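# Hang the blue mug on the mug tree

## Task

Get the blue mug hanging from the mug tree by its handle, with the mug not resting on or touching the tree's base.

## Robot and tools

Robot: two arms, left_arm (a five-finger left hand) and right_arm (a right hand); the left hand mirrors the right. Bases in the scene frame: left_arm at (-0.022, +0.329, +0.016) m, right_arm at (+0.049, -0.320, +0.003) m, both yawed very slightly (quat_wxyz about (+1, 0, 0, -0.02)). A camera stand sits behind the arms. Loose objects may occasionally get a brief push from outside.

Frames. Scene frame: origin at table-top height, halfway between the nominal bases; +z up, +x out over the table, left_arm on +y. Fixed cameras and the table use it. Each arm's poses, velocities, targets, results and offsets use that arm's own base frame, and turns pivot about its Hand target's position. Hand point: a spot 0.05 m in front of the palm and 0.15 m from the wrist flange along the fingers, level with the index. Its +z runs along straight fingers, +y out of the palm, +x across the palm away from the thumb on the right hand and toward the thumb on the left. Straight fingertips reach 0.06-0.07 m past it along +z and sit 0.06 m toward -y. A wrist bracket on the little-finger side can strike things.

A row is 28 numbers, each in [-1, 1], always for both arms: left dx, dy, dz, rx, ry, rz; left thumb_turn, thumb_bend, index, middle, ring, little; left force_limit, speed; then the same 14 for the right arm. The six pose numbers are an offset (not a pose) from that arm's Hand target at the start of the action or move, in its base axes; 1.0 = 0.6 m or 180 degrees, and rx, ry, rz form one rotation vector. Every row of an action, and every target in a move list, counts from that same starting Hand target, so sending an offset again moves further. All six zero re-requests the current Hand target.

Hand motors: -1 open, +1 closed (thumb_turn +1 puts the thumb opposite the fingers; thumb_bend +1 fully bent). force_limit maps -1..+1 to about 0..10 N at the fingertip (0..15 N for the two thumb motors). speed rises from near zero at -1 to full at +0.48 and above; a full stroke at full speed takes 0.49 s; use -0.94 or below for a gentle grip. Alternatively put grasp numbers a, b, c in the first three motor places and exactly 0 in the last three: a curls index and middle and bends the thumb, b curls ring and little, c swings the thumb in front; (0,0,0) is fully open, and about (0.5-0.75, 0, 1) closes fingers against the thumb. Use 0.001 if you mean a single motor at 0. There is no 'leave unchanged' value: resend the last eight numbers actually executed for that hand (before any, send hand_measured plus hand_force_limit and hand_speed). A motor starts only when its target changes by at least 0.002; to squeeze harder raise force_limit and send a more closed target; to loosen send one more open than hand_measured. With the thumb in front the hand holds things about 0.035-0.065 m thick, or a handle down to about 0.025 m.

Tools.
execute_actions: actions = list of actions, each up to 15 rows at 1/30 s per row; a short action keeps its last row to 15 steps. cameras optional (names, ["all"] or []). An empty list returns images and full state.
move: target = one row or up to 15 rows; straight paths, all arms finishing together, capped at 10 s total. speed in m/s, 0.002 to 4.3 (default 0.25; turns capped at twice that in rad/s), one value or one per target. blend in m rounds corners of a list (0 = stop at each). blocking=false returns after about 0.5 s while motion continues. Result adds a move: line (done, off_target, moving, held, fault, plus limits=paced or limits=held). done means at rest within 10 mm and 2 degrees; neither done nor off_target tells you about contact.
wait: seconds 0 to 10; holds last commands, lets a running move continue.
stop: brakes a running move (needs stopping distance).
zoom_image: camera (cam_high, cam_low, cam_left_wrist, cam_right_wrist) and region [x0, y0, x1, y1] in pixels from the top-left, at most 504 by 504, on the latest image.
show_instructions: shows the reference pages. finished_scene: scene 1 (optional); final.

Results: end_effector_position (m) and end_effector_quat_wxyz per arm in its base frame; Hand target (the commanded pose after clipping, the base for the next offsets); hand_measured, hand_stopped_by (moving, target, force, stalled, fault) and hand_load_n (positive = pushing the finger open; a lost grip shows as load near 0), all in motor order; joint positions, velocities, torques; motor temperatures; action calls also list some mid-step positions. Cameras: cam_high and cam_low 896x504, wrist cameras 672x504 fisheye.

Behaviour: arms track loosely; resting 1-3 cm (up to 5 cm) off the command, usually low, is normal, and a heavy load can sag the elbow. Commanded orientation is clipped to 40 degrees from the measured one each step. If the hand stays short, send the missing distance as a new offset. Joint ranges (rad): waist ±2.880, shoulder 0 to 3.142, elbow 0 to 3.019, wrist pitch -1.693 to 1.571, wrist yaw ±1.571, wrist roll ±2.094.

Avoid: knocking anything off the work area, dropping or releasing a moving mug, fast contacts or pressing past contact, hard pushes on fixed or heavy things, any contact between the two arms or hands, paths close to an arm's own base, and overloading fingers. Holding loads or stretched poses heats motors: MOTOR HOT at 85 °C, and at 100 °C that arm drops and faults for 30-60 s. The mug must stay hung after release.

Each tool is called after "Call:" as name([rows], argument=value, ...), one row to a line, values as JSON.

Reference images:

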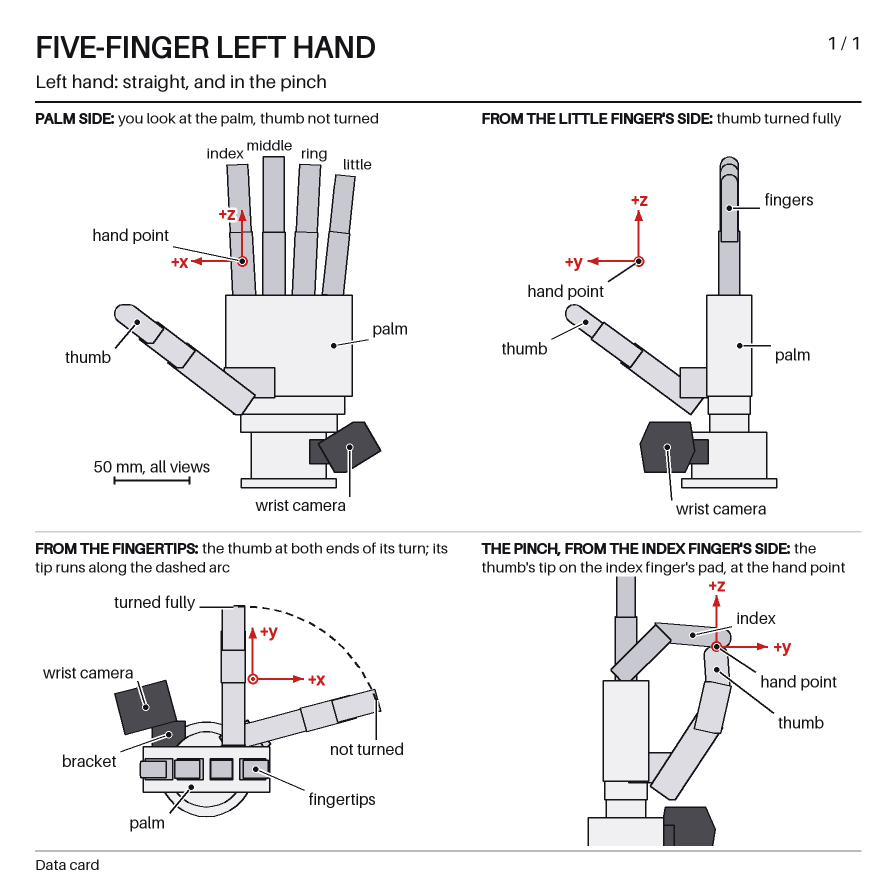

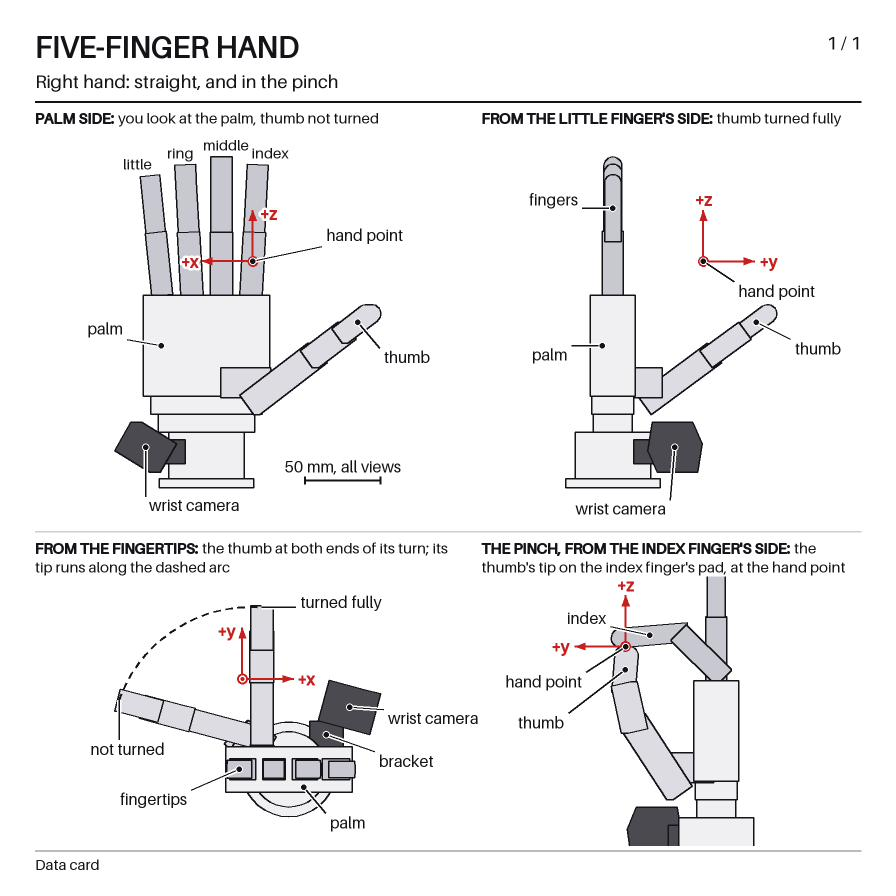

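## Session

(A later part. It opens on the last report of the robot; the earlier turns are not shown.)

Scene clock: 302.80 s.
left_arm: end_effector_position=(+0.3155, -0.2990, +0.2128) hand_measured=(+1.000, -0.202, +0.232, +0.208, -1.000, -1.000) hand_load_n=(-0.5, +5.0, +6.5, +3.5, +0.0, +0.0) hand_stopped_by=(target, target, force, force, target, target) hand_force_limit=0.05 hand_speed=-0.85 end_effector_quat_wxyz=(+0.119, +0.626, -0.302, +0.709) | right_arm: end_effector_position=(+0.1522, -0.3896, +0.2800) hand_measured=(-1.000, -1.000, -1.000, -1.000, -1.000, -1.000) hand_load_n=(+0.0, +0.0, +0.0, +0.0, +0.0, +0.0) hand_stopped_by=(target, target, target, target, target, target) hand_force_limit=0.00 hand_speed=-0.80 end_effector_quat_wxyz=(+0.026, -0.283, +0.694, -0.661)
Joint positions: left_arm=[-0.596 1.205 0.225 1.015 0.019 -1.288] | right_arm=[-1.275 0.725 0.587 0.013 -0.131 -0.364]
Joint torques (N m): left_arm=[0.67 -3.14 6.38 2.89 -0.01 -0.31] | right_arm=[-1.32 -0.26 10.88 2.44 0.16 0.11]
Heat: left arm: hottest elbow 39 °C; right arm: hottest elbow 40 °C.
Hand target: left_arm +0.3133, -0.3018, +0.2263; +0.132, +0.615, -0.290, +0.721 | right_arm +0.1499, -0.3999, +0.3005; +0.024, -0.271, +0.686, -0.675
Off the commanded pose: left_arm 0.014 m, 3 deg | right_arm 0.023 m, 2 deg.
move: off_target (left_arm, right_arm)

Call:
wait(seconds=0, cameras=["cam_high","cam_low"])

Call:
zoom_image(camera="cam_low", region=[500, 190, 550, 240])

Call:
zoom_image(camera="cam_high", region=[380, 110, 460, 190])

Scene clock: 303.37 s.
left_arm: end_effector_position=(+0.3155, -0.2990, +0.2128) hand_measured=(+1.000, -0.202, +0.232, +0.208, -1.000, -1.000) hand_load_n=(-1.0, +5.0, +6.5, +3.0, +0.0, +0.0) hand_stopped_by=(target, target, force, force, target, target) hand_force_limit=0.05 hand_speed=-0.85 end_effector_quat_wxyz=(+0.119, +0.626, -0.302, +0.709) | right_arm: end_effector_position=(+0.1522, -0.3896, +0.2800) hand_measured=(-1.000, -1.000, -1.000, -1.000, -1.000, -1.000) hand_load_n=(+0.0, +0.0, -0.5, -0.5, +0.0, +0.0) hand_stopped_by=(target, target, target, target, target, target) hand_force_limit=0.00 hand_speed=-0.80 end_effector_quat_wxyz=(+0.026, -0.283, +0.694, -0.661)
Joint positions: left_arm=[-0.596 1.205 0.225 1.015 0.019 -1.288] | right_arm=[-1.275 0.725 0.587 0.013 -0.131 -0.364]
Joint torques (N m): left_arm=[0.67 -2.78 6.52 3.11 0.02 -0.36] | right_arm=[-1.26 -0.44 10.88 2.44 0.17 0.11]
Heat: left arm: hottest elbow 39 °C; right arm: hottest elbow 40 °C.
Hand target: left_arm +0.3133, -0.3018, +0.2262; +0.132, +0.615, -0.290, +0.721 | right_arm +0.1499, -0.3999, +0.3005; +0.024, -0.271, +0.686, -0.675
Off the commanded pose: left_arm 0.014 m, 3 deg | right_arm 0.023 m, 2 deg.
Images, in order (width x height): cam_high 896x504, cam_low 896x504.

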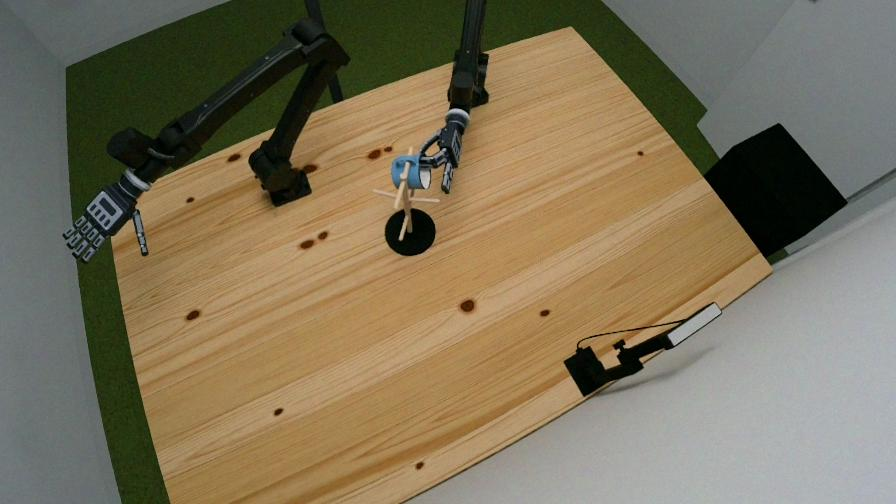

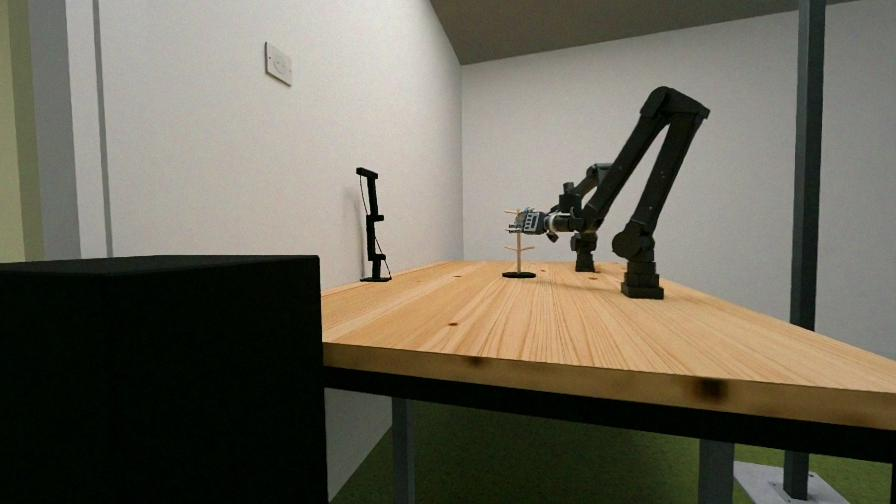

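Scaled by 10.080 from the camera's 896x504 image, which has a finer 1280x720 frame.

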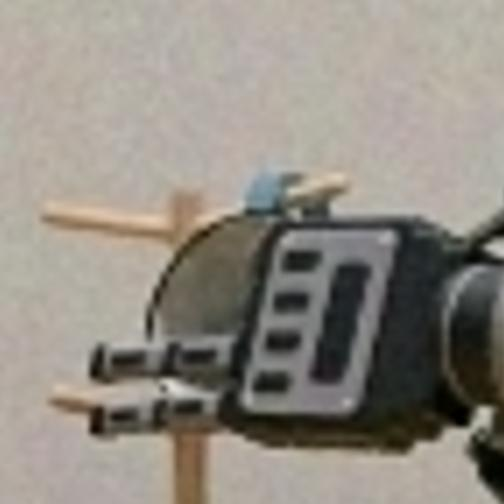

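Scaled by 6.300 from the camera's 896x504 image, which has a finer 1280x720 frame.

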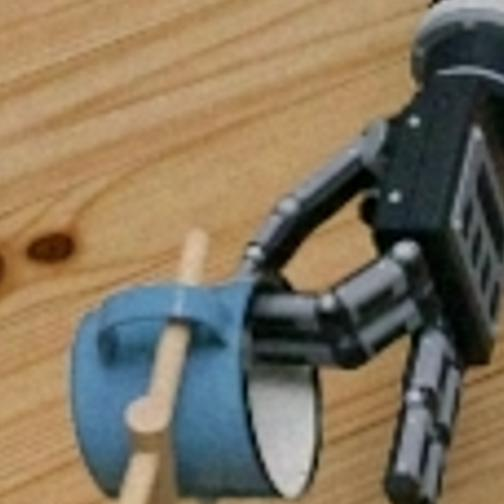

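Call:
move(target=[0,0,-0.0083,0,0,0,1,-0.2,0.56,0.56,-1,-1,0.05,-0.85,0,0,0,0,0,0,-1,-1,-1,-1,-1,-1,0,-0.8], speed=0.03, cameras=["cam_low","cam_high","cam_left_wrist"])

Call:
zoom_image(camera="cam_low", region=[500, 190, 550, 240])

Scene clock: 305.47 s.
left_arm: end_effector_position=(+0.3156, -0.2991, +0.2083) hand_measured=(+1.000, -0.202, +0.232, +0.208, -1.000, -1.000) hand_load_n=(-1.0, +5.0, +6.5, +3.0, +0.0, +0.0) hand_stopped_by=(target, target, force, force, target, target) hand_force_limit=0.05 hand_speed=-0.85 end_effector_quat_wxyz=(+0.119, +0.626, -0.301, +0.709) | right_arm: end_effector_position=(+0.1522, -0.3896, +0.2800) hand_measured=(-1.000, -1.000, -1.000, -1.000, -1.000, -1.000) hand_load_n=(+0.0, +0.0, +0.0, +0.0, +0.0, +0.0) hand_stopped_by=(target, target, target, target, target, target) hand_force_limit=0.00 hand_speed=-0.80 end_effector_quat_wxyz=(+0.026, -0.283, +0.694, -0.661)
Joint positions: left_arm=[-0.596 1.233 0.22 1.047 0.019 -1.289] | right_arm=[-1.275 0.725 0.587 0.013 -0.131 -0.364]
Joint torques (N m): left_arm=[1.14 -3.37 6.16 2.89 -0.04 -0.28] | right_arm=[-1.14 -0.38 10.89 2.45 0.15 0.12]
Heat: left arm: hottest elbow 39 °C; right arm: hottest elbow 40 °C.
Hand target: left_arm +0.3133, -0.3018, +0.2212; +0.132, +0.615, -0.290, +0.721 | right_arm +0.1499, -0.3999, +0.3005; +0.024, -0.271, +0.686, -0.675
Off the commanded pose: left_arm 0.013 m, 3 deg | right_arm 0.023 m, 2 deg.
move: off_target (left_arm, right_arm)
Images, in order (width x height): cam_high 896x504, cam_low 896x504, cam_left_wrist 672x504.

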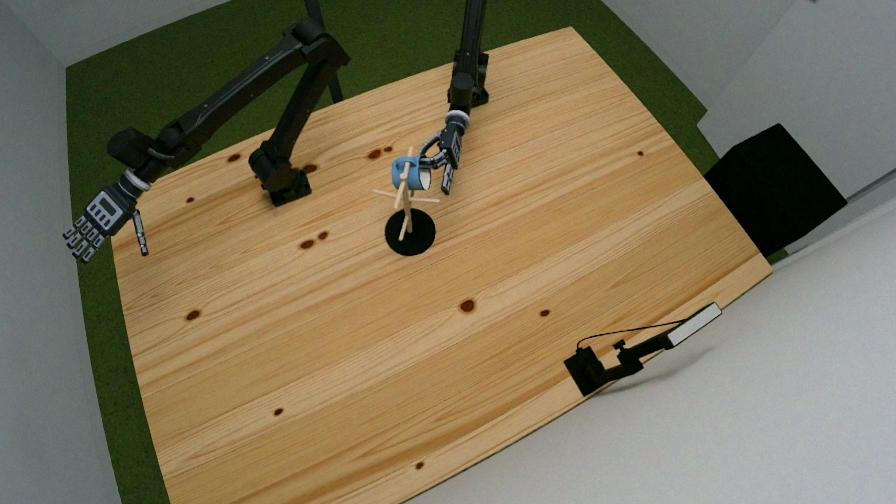

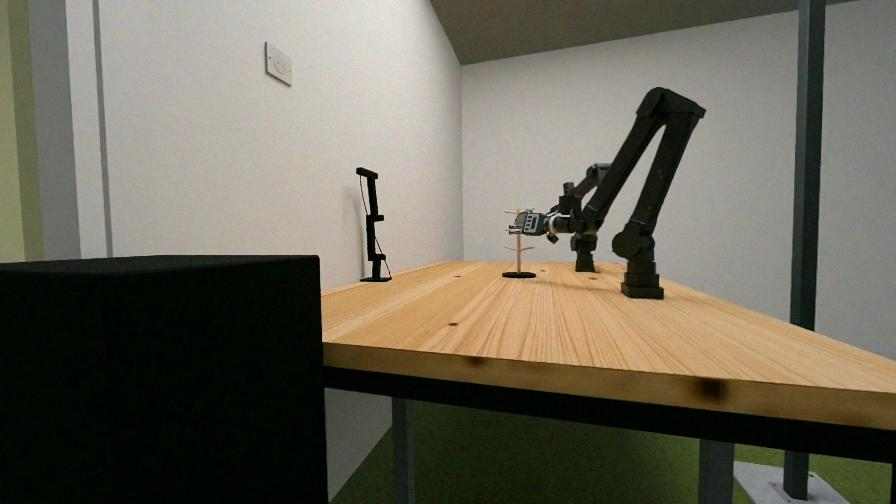

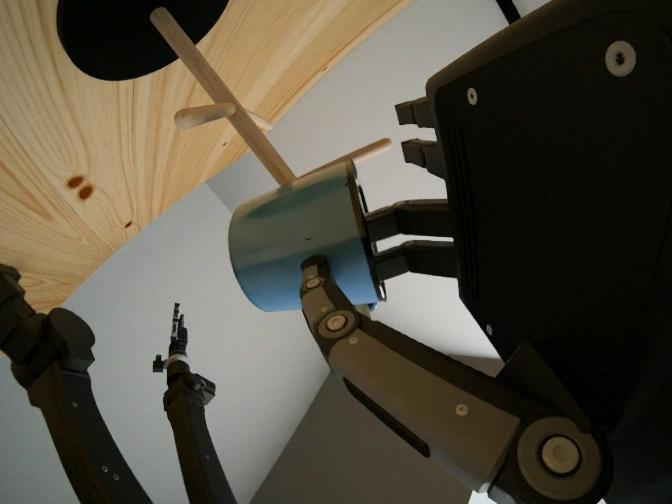

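Scaled by 10.080 from the camera's 896x504 image, which has a finer 1280x720 frame.

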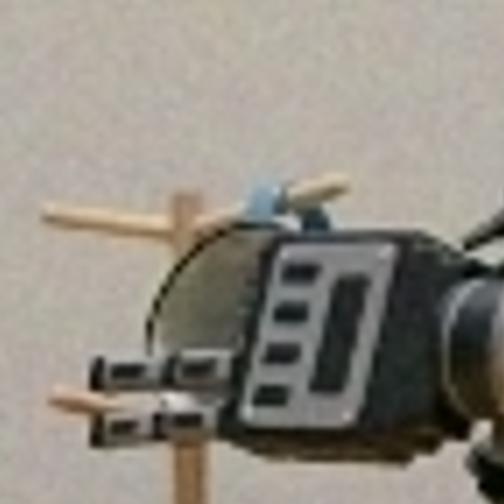

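Call:
move(target=[0,0,-0.003,0,0,0,1,-0.6,-0.05,-0.05,-1,-1,0.05,-0.75,0,0,0,0,0,0,-1,-1,-1,-1,-1,-1,0,-0.8], speed=0.03, cameras=["cam_low","cam_high","cam_left_wrist"])

Call:
zoom_image(camera="cam_low", region=[500, 190, 550, 240])

Call:
zoom_image(camera="cam_high", region=[380, 110, 460, 190])

Scene clock: 309.97 s.
left_arm: end_effector_position=(+0.3153, -0.2986, +0.2155) hand_measured=(+1.000, -0.600, -0.050, -0.050, -1.000, -1.000) hand_load_n=(+0.0, +0.0, +0.0, +0.0, +0.0, +0.0) hand_stopped_by=(target, target, target, target, target, target) hand_force_limit=0.05 hand_speed=-0.75 end_effector_quat_wxyz=(+0.124, +0.620, -0.294, +0.717) | right_arm: end_effector_position=(+0.1522, -0.3896, +0.2800) hand_measured=(-1.000, -1.000, -1.000, -1.000, -1.000, -1.000) hand_load_n=(+0.0, +0.0, +0.0, +0.0, +0.0, +0.0) hand_stopped_by=(target, target, target, target, target, target) hand_force_limit=0.00 hand_speed=-0.80 end_effector_quat_wxyz=(+0.026, -0.283, +0.694, -0.661)
Joint positions: left_arm=[-0.596 1.235 0.22 1.075 0.018 -1.301] | right_arm=[-1.275 0.725 0.587 0.013 -0.131 -0.364]
Joint torques (N m): left_arm=[0.85 -2.84 6 2.4 0.02 -0.19] | right_arm=[-1.2 -0.44 10.91 2.44 0.16 0.12]
Heat: left arm: hottest elbow 38 °C; right arm: hottest elbow 40 °C.
Hand target: left_arm +0.3134, -0.3018, +0.2195; +0.132, +0.615, -0.290, +0.721 | right_arm +0.1499, -0.3999, +0.3005; +0.024, -0.271, +0.686, -0.675
Off the commanded pose: left_arm 0.005 m, 1 deg | right_arm 0.023 m, 2 deg.
move: off_target (right_arm)
Images, in order (width x height): cam_high 896x504, cam_low 896x504, cam_left_wrist 672x504.

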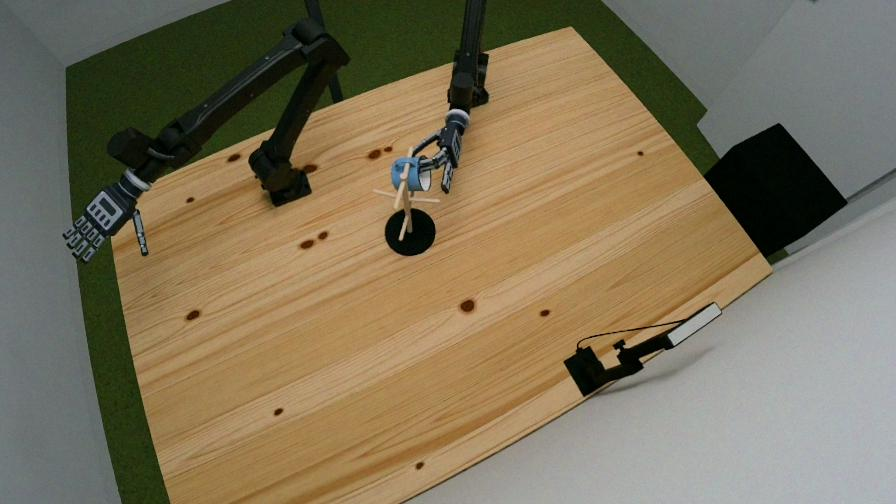

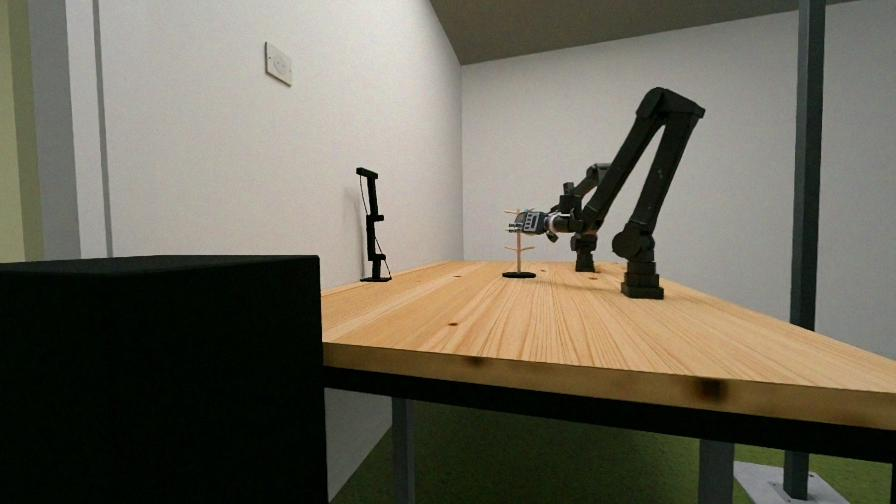

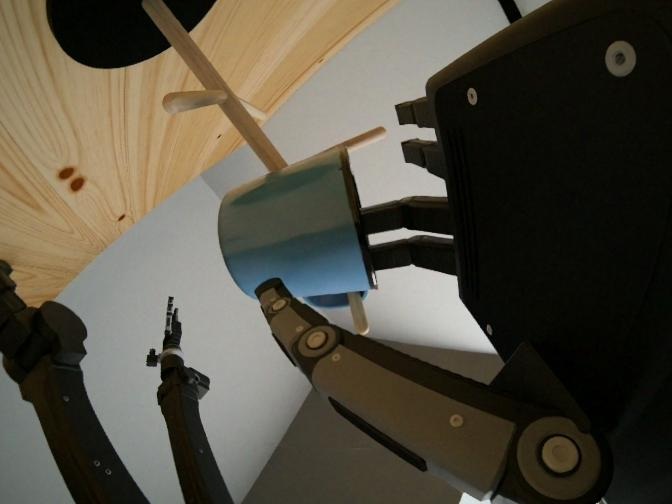

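Scaled by 10.080 from the camera's 896x504 image, which has a finer 1280x720 frame.

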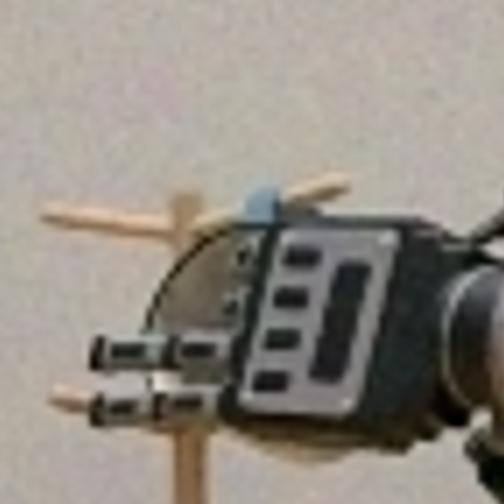

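Scaled by 6.300 from the camera's 896x504 image, which has a finer 1280x720 frame.

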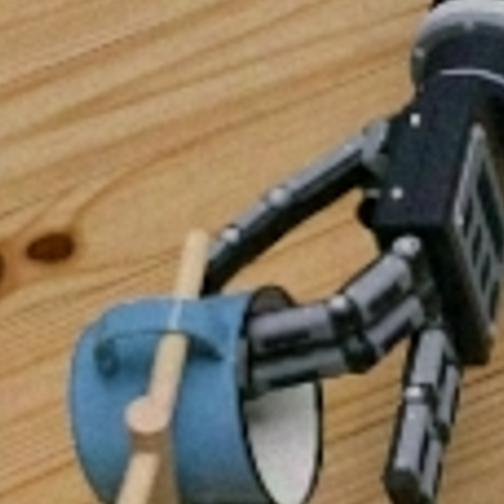

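Call:
move(target=[0,0,0,0,0,0,1,-0.9,-1,-1,-1,-1,0.05,-0.55,0,0,0,0,0,0,-1,-1,-1,-1,-1,-1,0,-0.8], speed=0.03, cameras=["cam_low","cam_high","cam_left_wrist"])

Call:
zoom_image(camera="cam_high", region=[380, 110, 460, 190])

Scene clock: 312.87 s.
left_arm: end_effector_position=(+0.3153, -0.2988, +0.2154) hand_measured=(+1.000, -0.900, -1.000, -1.000, -1.000, -1.000) hand_load_n=(+0.0, +0.0, +0.0, +0.0, +0.0, +0.0) hand_stopped_by=(target, target, target, target, target, target) hand_force_limit=0.05 hand_speed=-0.55 end_effector_quat_wxyz=(+0.125, +0.620, -0.293, +0.717) | right_arm: end_effector_position=(+0.1522, -0.3896, +0.2800) hand_measured=(-1.000, -1.000, -1.000, -1.000, -1.000, -1.000) hand_load_n=(-0.5, +0.0, +0.0, +0.0, +0.0, +0.0) hand_stopped_by=(target, target, target, target, target, target) hand_force_limit=0.00 hand_speed=-0.80 end_effector_quat_wxyz=(+0.026, -0.283, +0.694, -0.661)
Joint positions: left_arm=[-0.596 1.235 0.22 1.075 0.018 -1.302] | right_arm=[-1.275 0.725 0.587 0.013 -0.131 -0.364]
Joint torques (N m): left_arm=[0.79 -2.49 5.9 2.5 0.01 -0.16] | right_arm=[-1.26 -0.32 10.88 2.45 0.15 0.12]
Heat: left arm: hottest elbow 38 °C; right arm: hottest elbow 40 °C.
Hand target: left_arm +0.3133, -0.3018, +0.2194; +0.132, +0.615, -0.290, +0.721 | right_arm +0.1499, -0.3999, +0.3005; +0.024, -0.271, +0.686, -0.675
Off the commanded pose: left_arm 0.005 m, 1 deg | right_arm 0.023 m, 2 deg.
move: off_target (right_arm)
Images, in order (width x height): cam_high 896x504, cam_low 896x504, cam_left_wrist 672x504.

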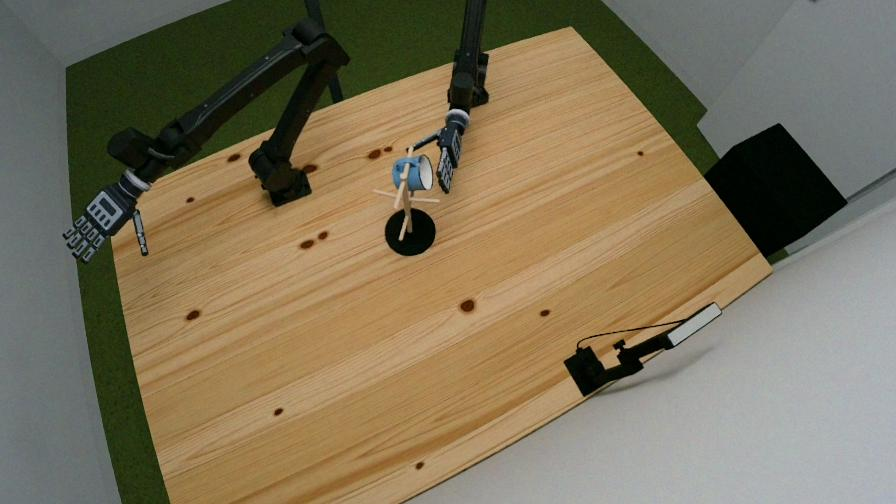

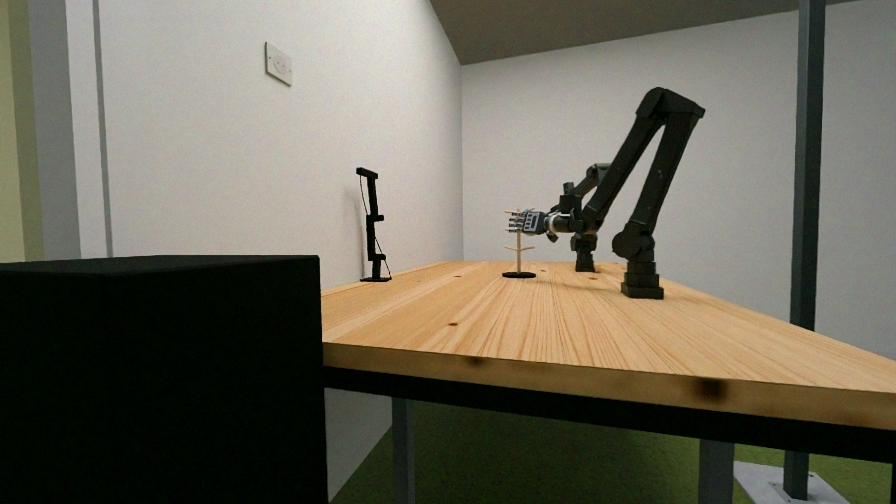

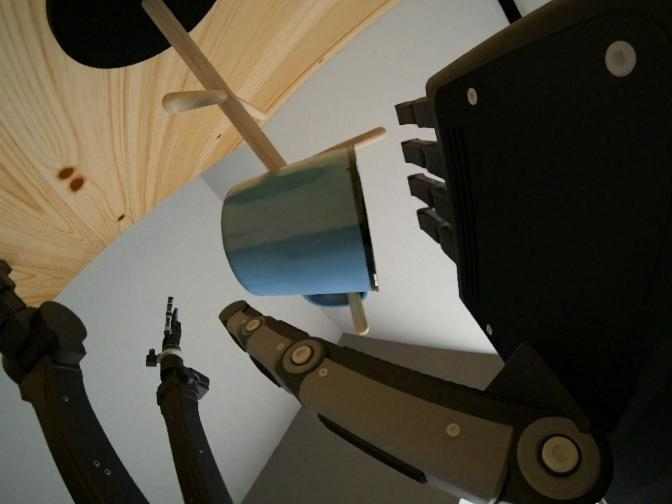

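Scaled by 6.300 from the camera's 896x504 image, which has a finer 1280x720 frame.

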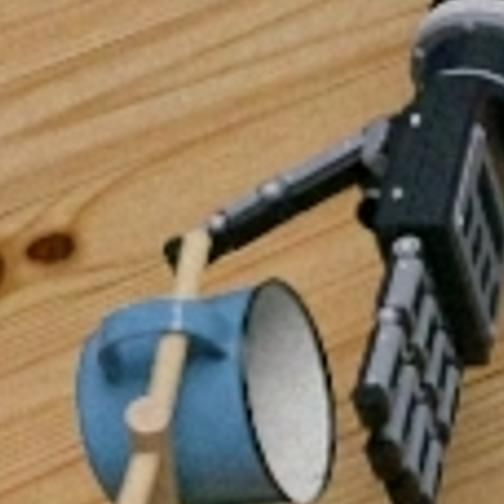

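Call:
move(target=[-0.16,0.13,0,0,0,0,1,-0.9,-1,-1,-1,-1,0.05,-0.55,0,0,0,0,0,0,-1,-1,-1,-1,-1,-1,0,-0.8], speed=0.1, cameras=["cam_low","cam_high","cam_left_wrist"])

Call:
zoom_image(camera="cam_low", region=[480, 190, 570, 280])

Call:
zoom_image(camera="cam_high", region=[370, 120, 470, 270])

Scene clock: 315.73 s.
left_arm: end_effector_position=(+0.2379, -0.2457, +0.2127) hand_measured=(+1.000, -0.900, -1.000, -1.000, -1.000, -1.000) hand_load_n=(+0.0, +0.0, +0.0, +0.0, +0.0, +0.0) hand_stopped_by=(target, target, target, target, target, target) hand_force_limit=0.05 hand_speed=-0.55 end_effector_quat_wxyz=(+0.133, +0.610, -0.295, +0.723) | right_arm: end_effector_position=(+0.1522, -0.3896, +0.2800) hand_measured=(-1.000, -1.000, -1.000, -1.000, -1.000, -1.000) hand_load_n=(-0.5, +0.0, +0.0, +0.0, +0.0, +0.0) hand_stopped_by=(target, target, target, target, target, target) hand_force_limit=0.00 hand_speed=-0.80 end_effector_quat_wxyz=(+0.026, -0.283, +0.694, -0.661)
Joint positions: left_arm=[-0.571 0.765 -0.001 0.848 0.061 -1.308] | right_arm=[-1.275 0.725 0.587 0.013 -0.131 -0.364]
Joint torques (N m): left_arm=[1.49 2.08 8.28 2.37 0.08 -0.08] | right_arm=[-1.2 -0.38 10.89 2.44 0.16 0.11]
Heat: left arm: hottest elbow 38 °C; right arm: hottest elbow 40 °C.
Hand target: left_arm +0.2394, -0.2471, +0.2193; +0.134, +0.604, -0.292, +0.729 (not the last commanded pose) | right_arm +0.1499, -0.3999, +0.3005; +0.024, -0.271, +0.686, -0.675
Off the commanded pose: left_arm 0.031 m, 1 deg | right_arm 0.023 m, 2 deg.
move: held (left_arm; a check stopped the path), off_target (right_arm); limits=held
pose unreachable (left arm): on one or more control steps of this call, first in action 0 (counted from 0), this arm could not follow its commanded pose, so it was not sent that pose on those steps. It may still have moved: this result reports where it is.
cause: moving toward the commanded pose would bring two parts of the arm too close to each other (joints 2 (shoulder) and 3 (elbow) lie between them).
Images, in order (width x height): cam_high 896x504, cam_low 896x504, cam_left_wrist 672x504.

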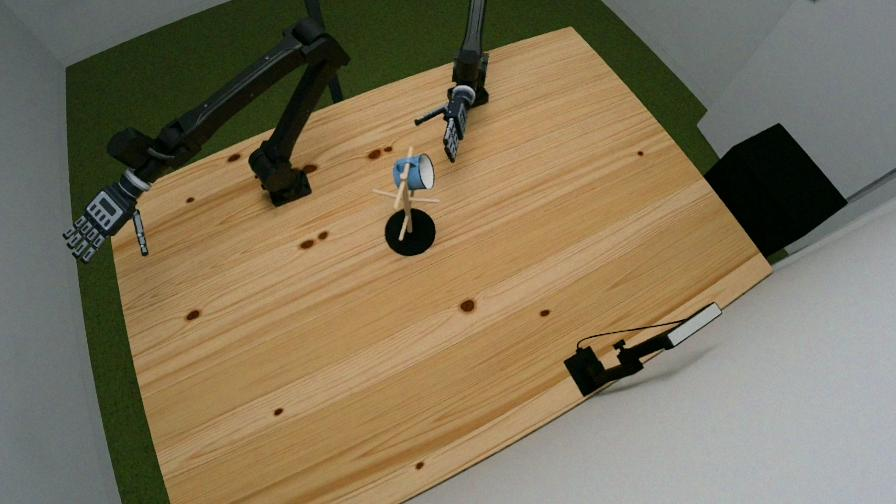

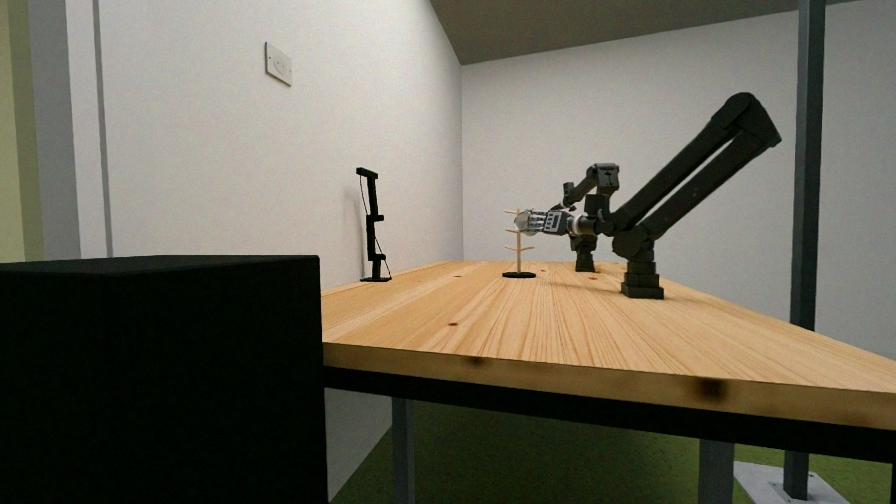

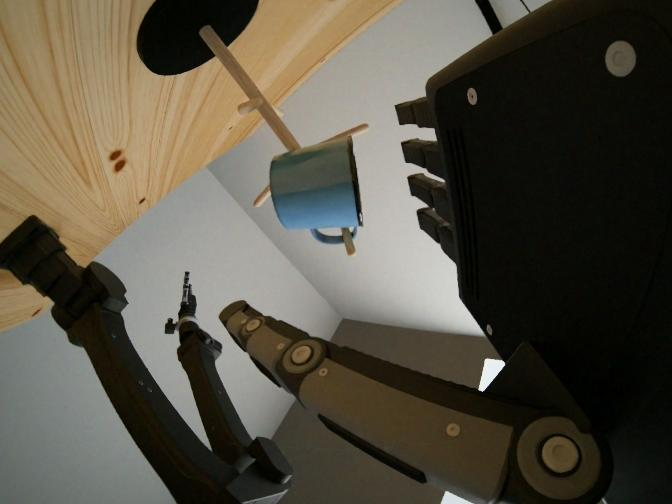

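Scaled by 5.600 from the camera's 896x504 image, which has a finer 1280x720 frame.

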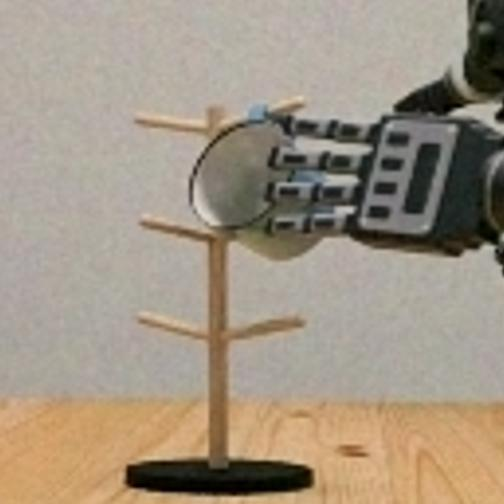

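Scaled by 3.360 from the camera's 896x504 image, which has a finer 1280x720 frame.

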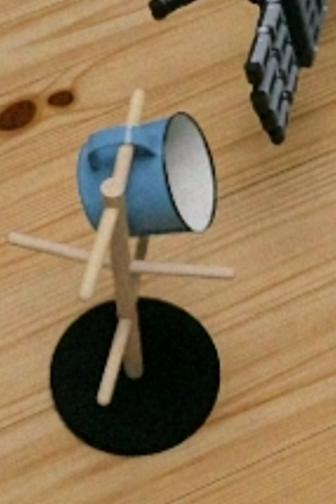

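Call:
wait(seconds=0.5, cameras=["cam_high","cam_left_wrist"])

Call:
zoom_image(camera="cam_high", region=[370, 120, 470, 270])

Scene clock: 316.87 s.
left_arm: end_effector_position=(+0.2379, -0.2457, +0.2126) hand_measured=(+1.000, -0.900, -1.000, -1.000, -1.000, -1.000) hand_load_n=(+0.0, +0.0, +0.0, -0.5, +0.0, +0.0) hand_stopped_by=(target, target, target, target, target, target) hand_force_limit=0.05 hand_speed=-0.55 end_effector_quat_wxyz=(+0.133, +0.610, -0.295, +0.723) | right_arm: end_effector_position=(+0.1522, -0.3896, +0.2800) hand_measured=(-1.000, -1.000, -1.000, -1.000, -1.000, -1.000) hand_load_n=(-0.5, +0.0, +0.0, +0.0, +0.0, +0.0) hand_stopped_by=(target, target, target, target, target, target) hand_force_limit=0.00 hand_speed=-0.80 end_effector_quat_wxyz=(+0.026, -0.283, +0.694, -0.661)
Joint positions: left_arm=[-0.571 0.765 -0.001 0.848 0.061 -1.308] | right_arm=[-1.275 0.725 0.587 0.013 -0.131 -0.364]
Joint torques (N m): left_arm=[1.08 2.02 8.13 2.29 0.06 -0.04] | right_arm=[-1.2 -0.38 10.89 2.44 0.16 0.12]
Heat: left arm: hottest elbow 38 °C; right arm: hottest elbow 40 °C.
Hand target: left_arm +0.2394, -0.2471, +0.2192; +0.134, +0.604, -0.292, +0.729 (not the last commanded pose) | right_arm +0.1499, -0.3999, +0.3005; +0.024, -0.271, +0.686, -0.675
Off the commanded pose: left_arm 0.031 m, 1 deg | right_arm 0.023 m, 2 deg.
wait: 0.50 s; at rest from the start
Images, in order (width x height): cam_high 896x504, cam_left_wrist 672x504.

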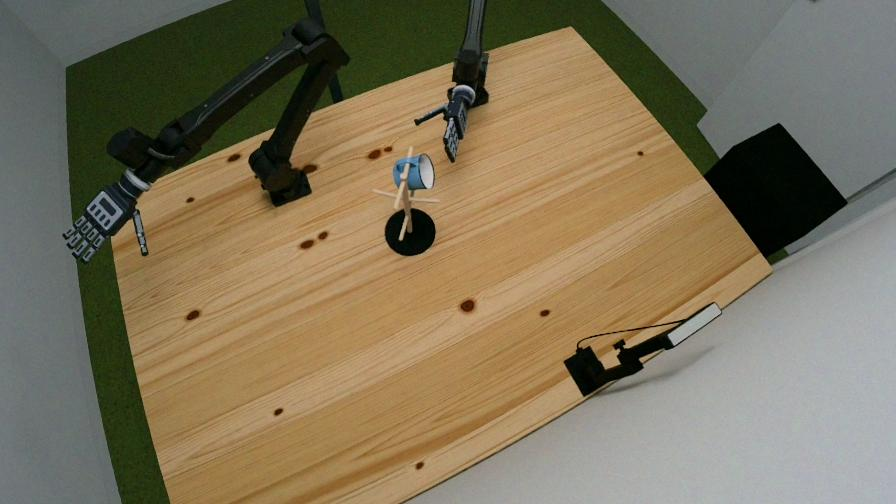

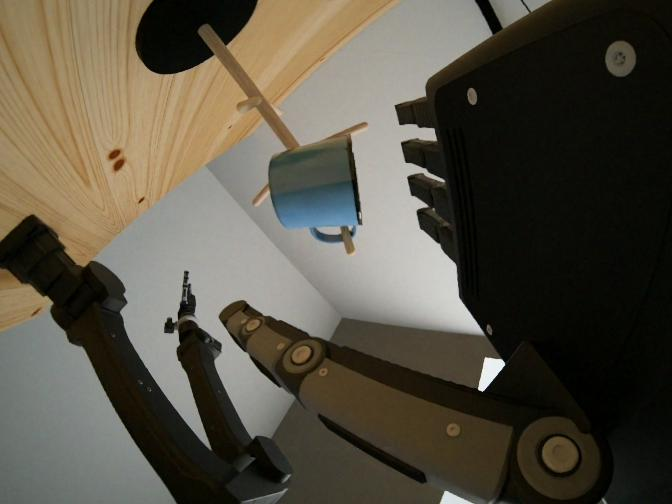

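Scaled by 3.360 from the camera's 896x504 image, which has a finer 1280x720 frame.

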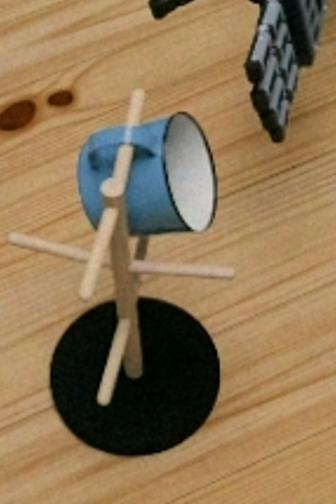

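The mug hangs still on the top peg by its handle, well above the tree's base. Both hands are clear of it.

Call:
finished_scene()

The scene is finished: the task was done.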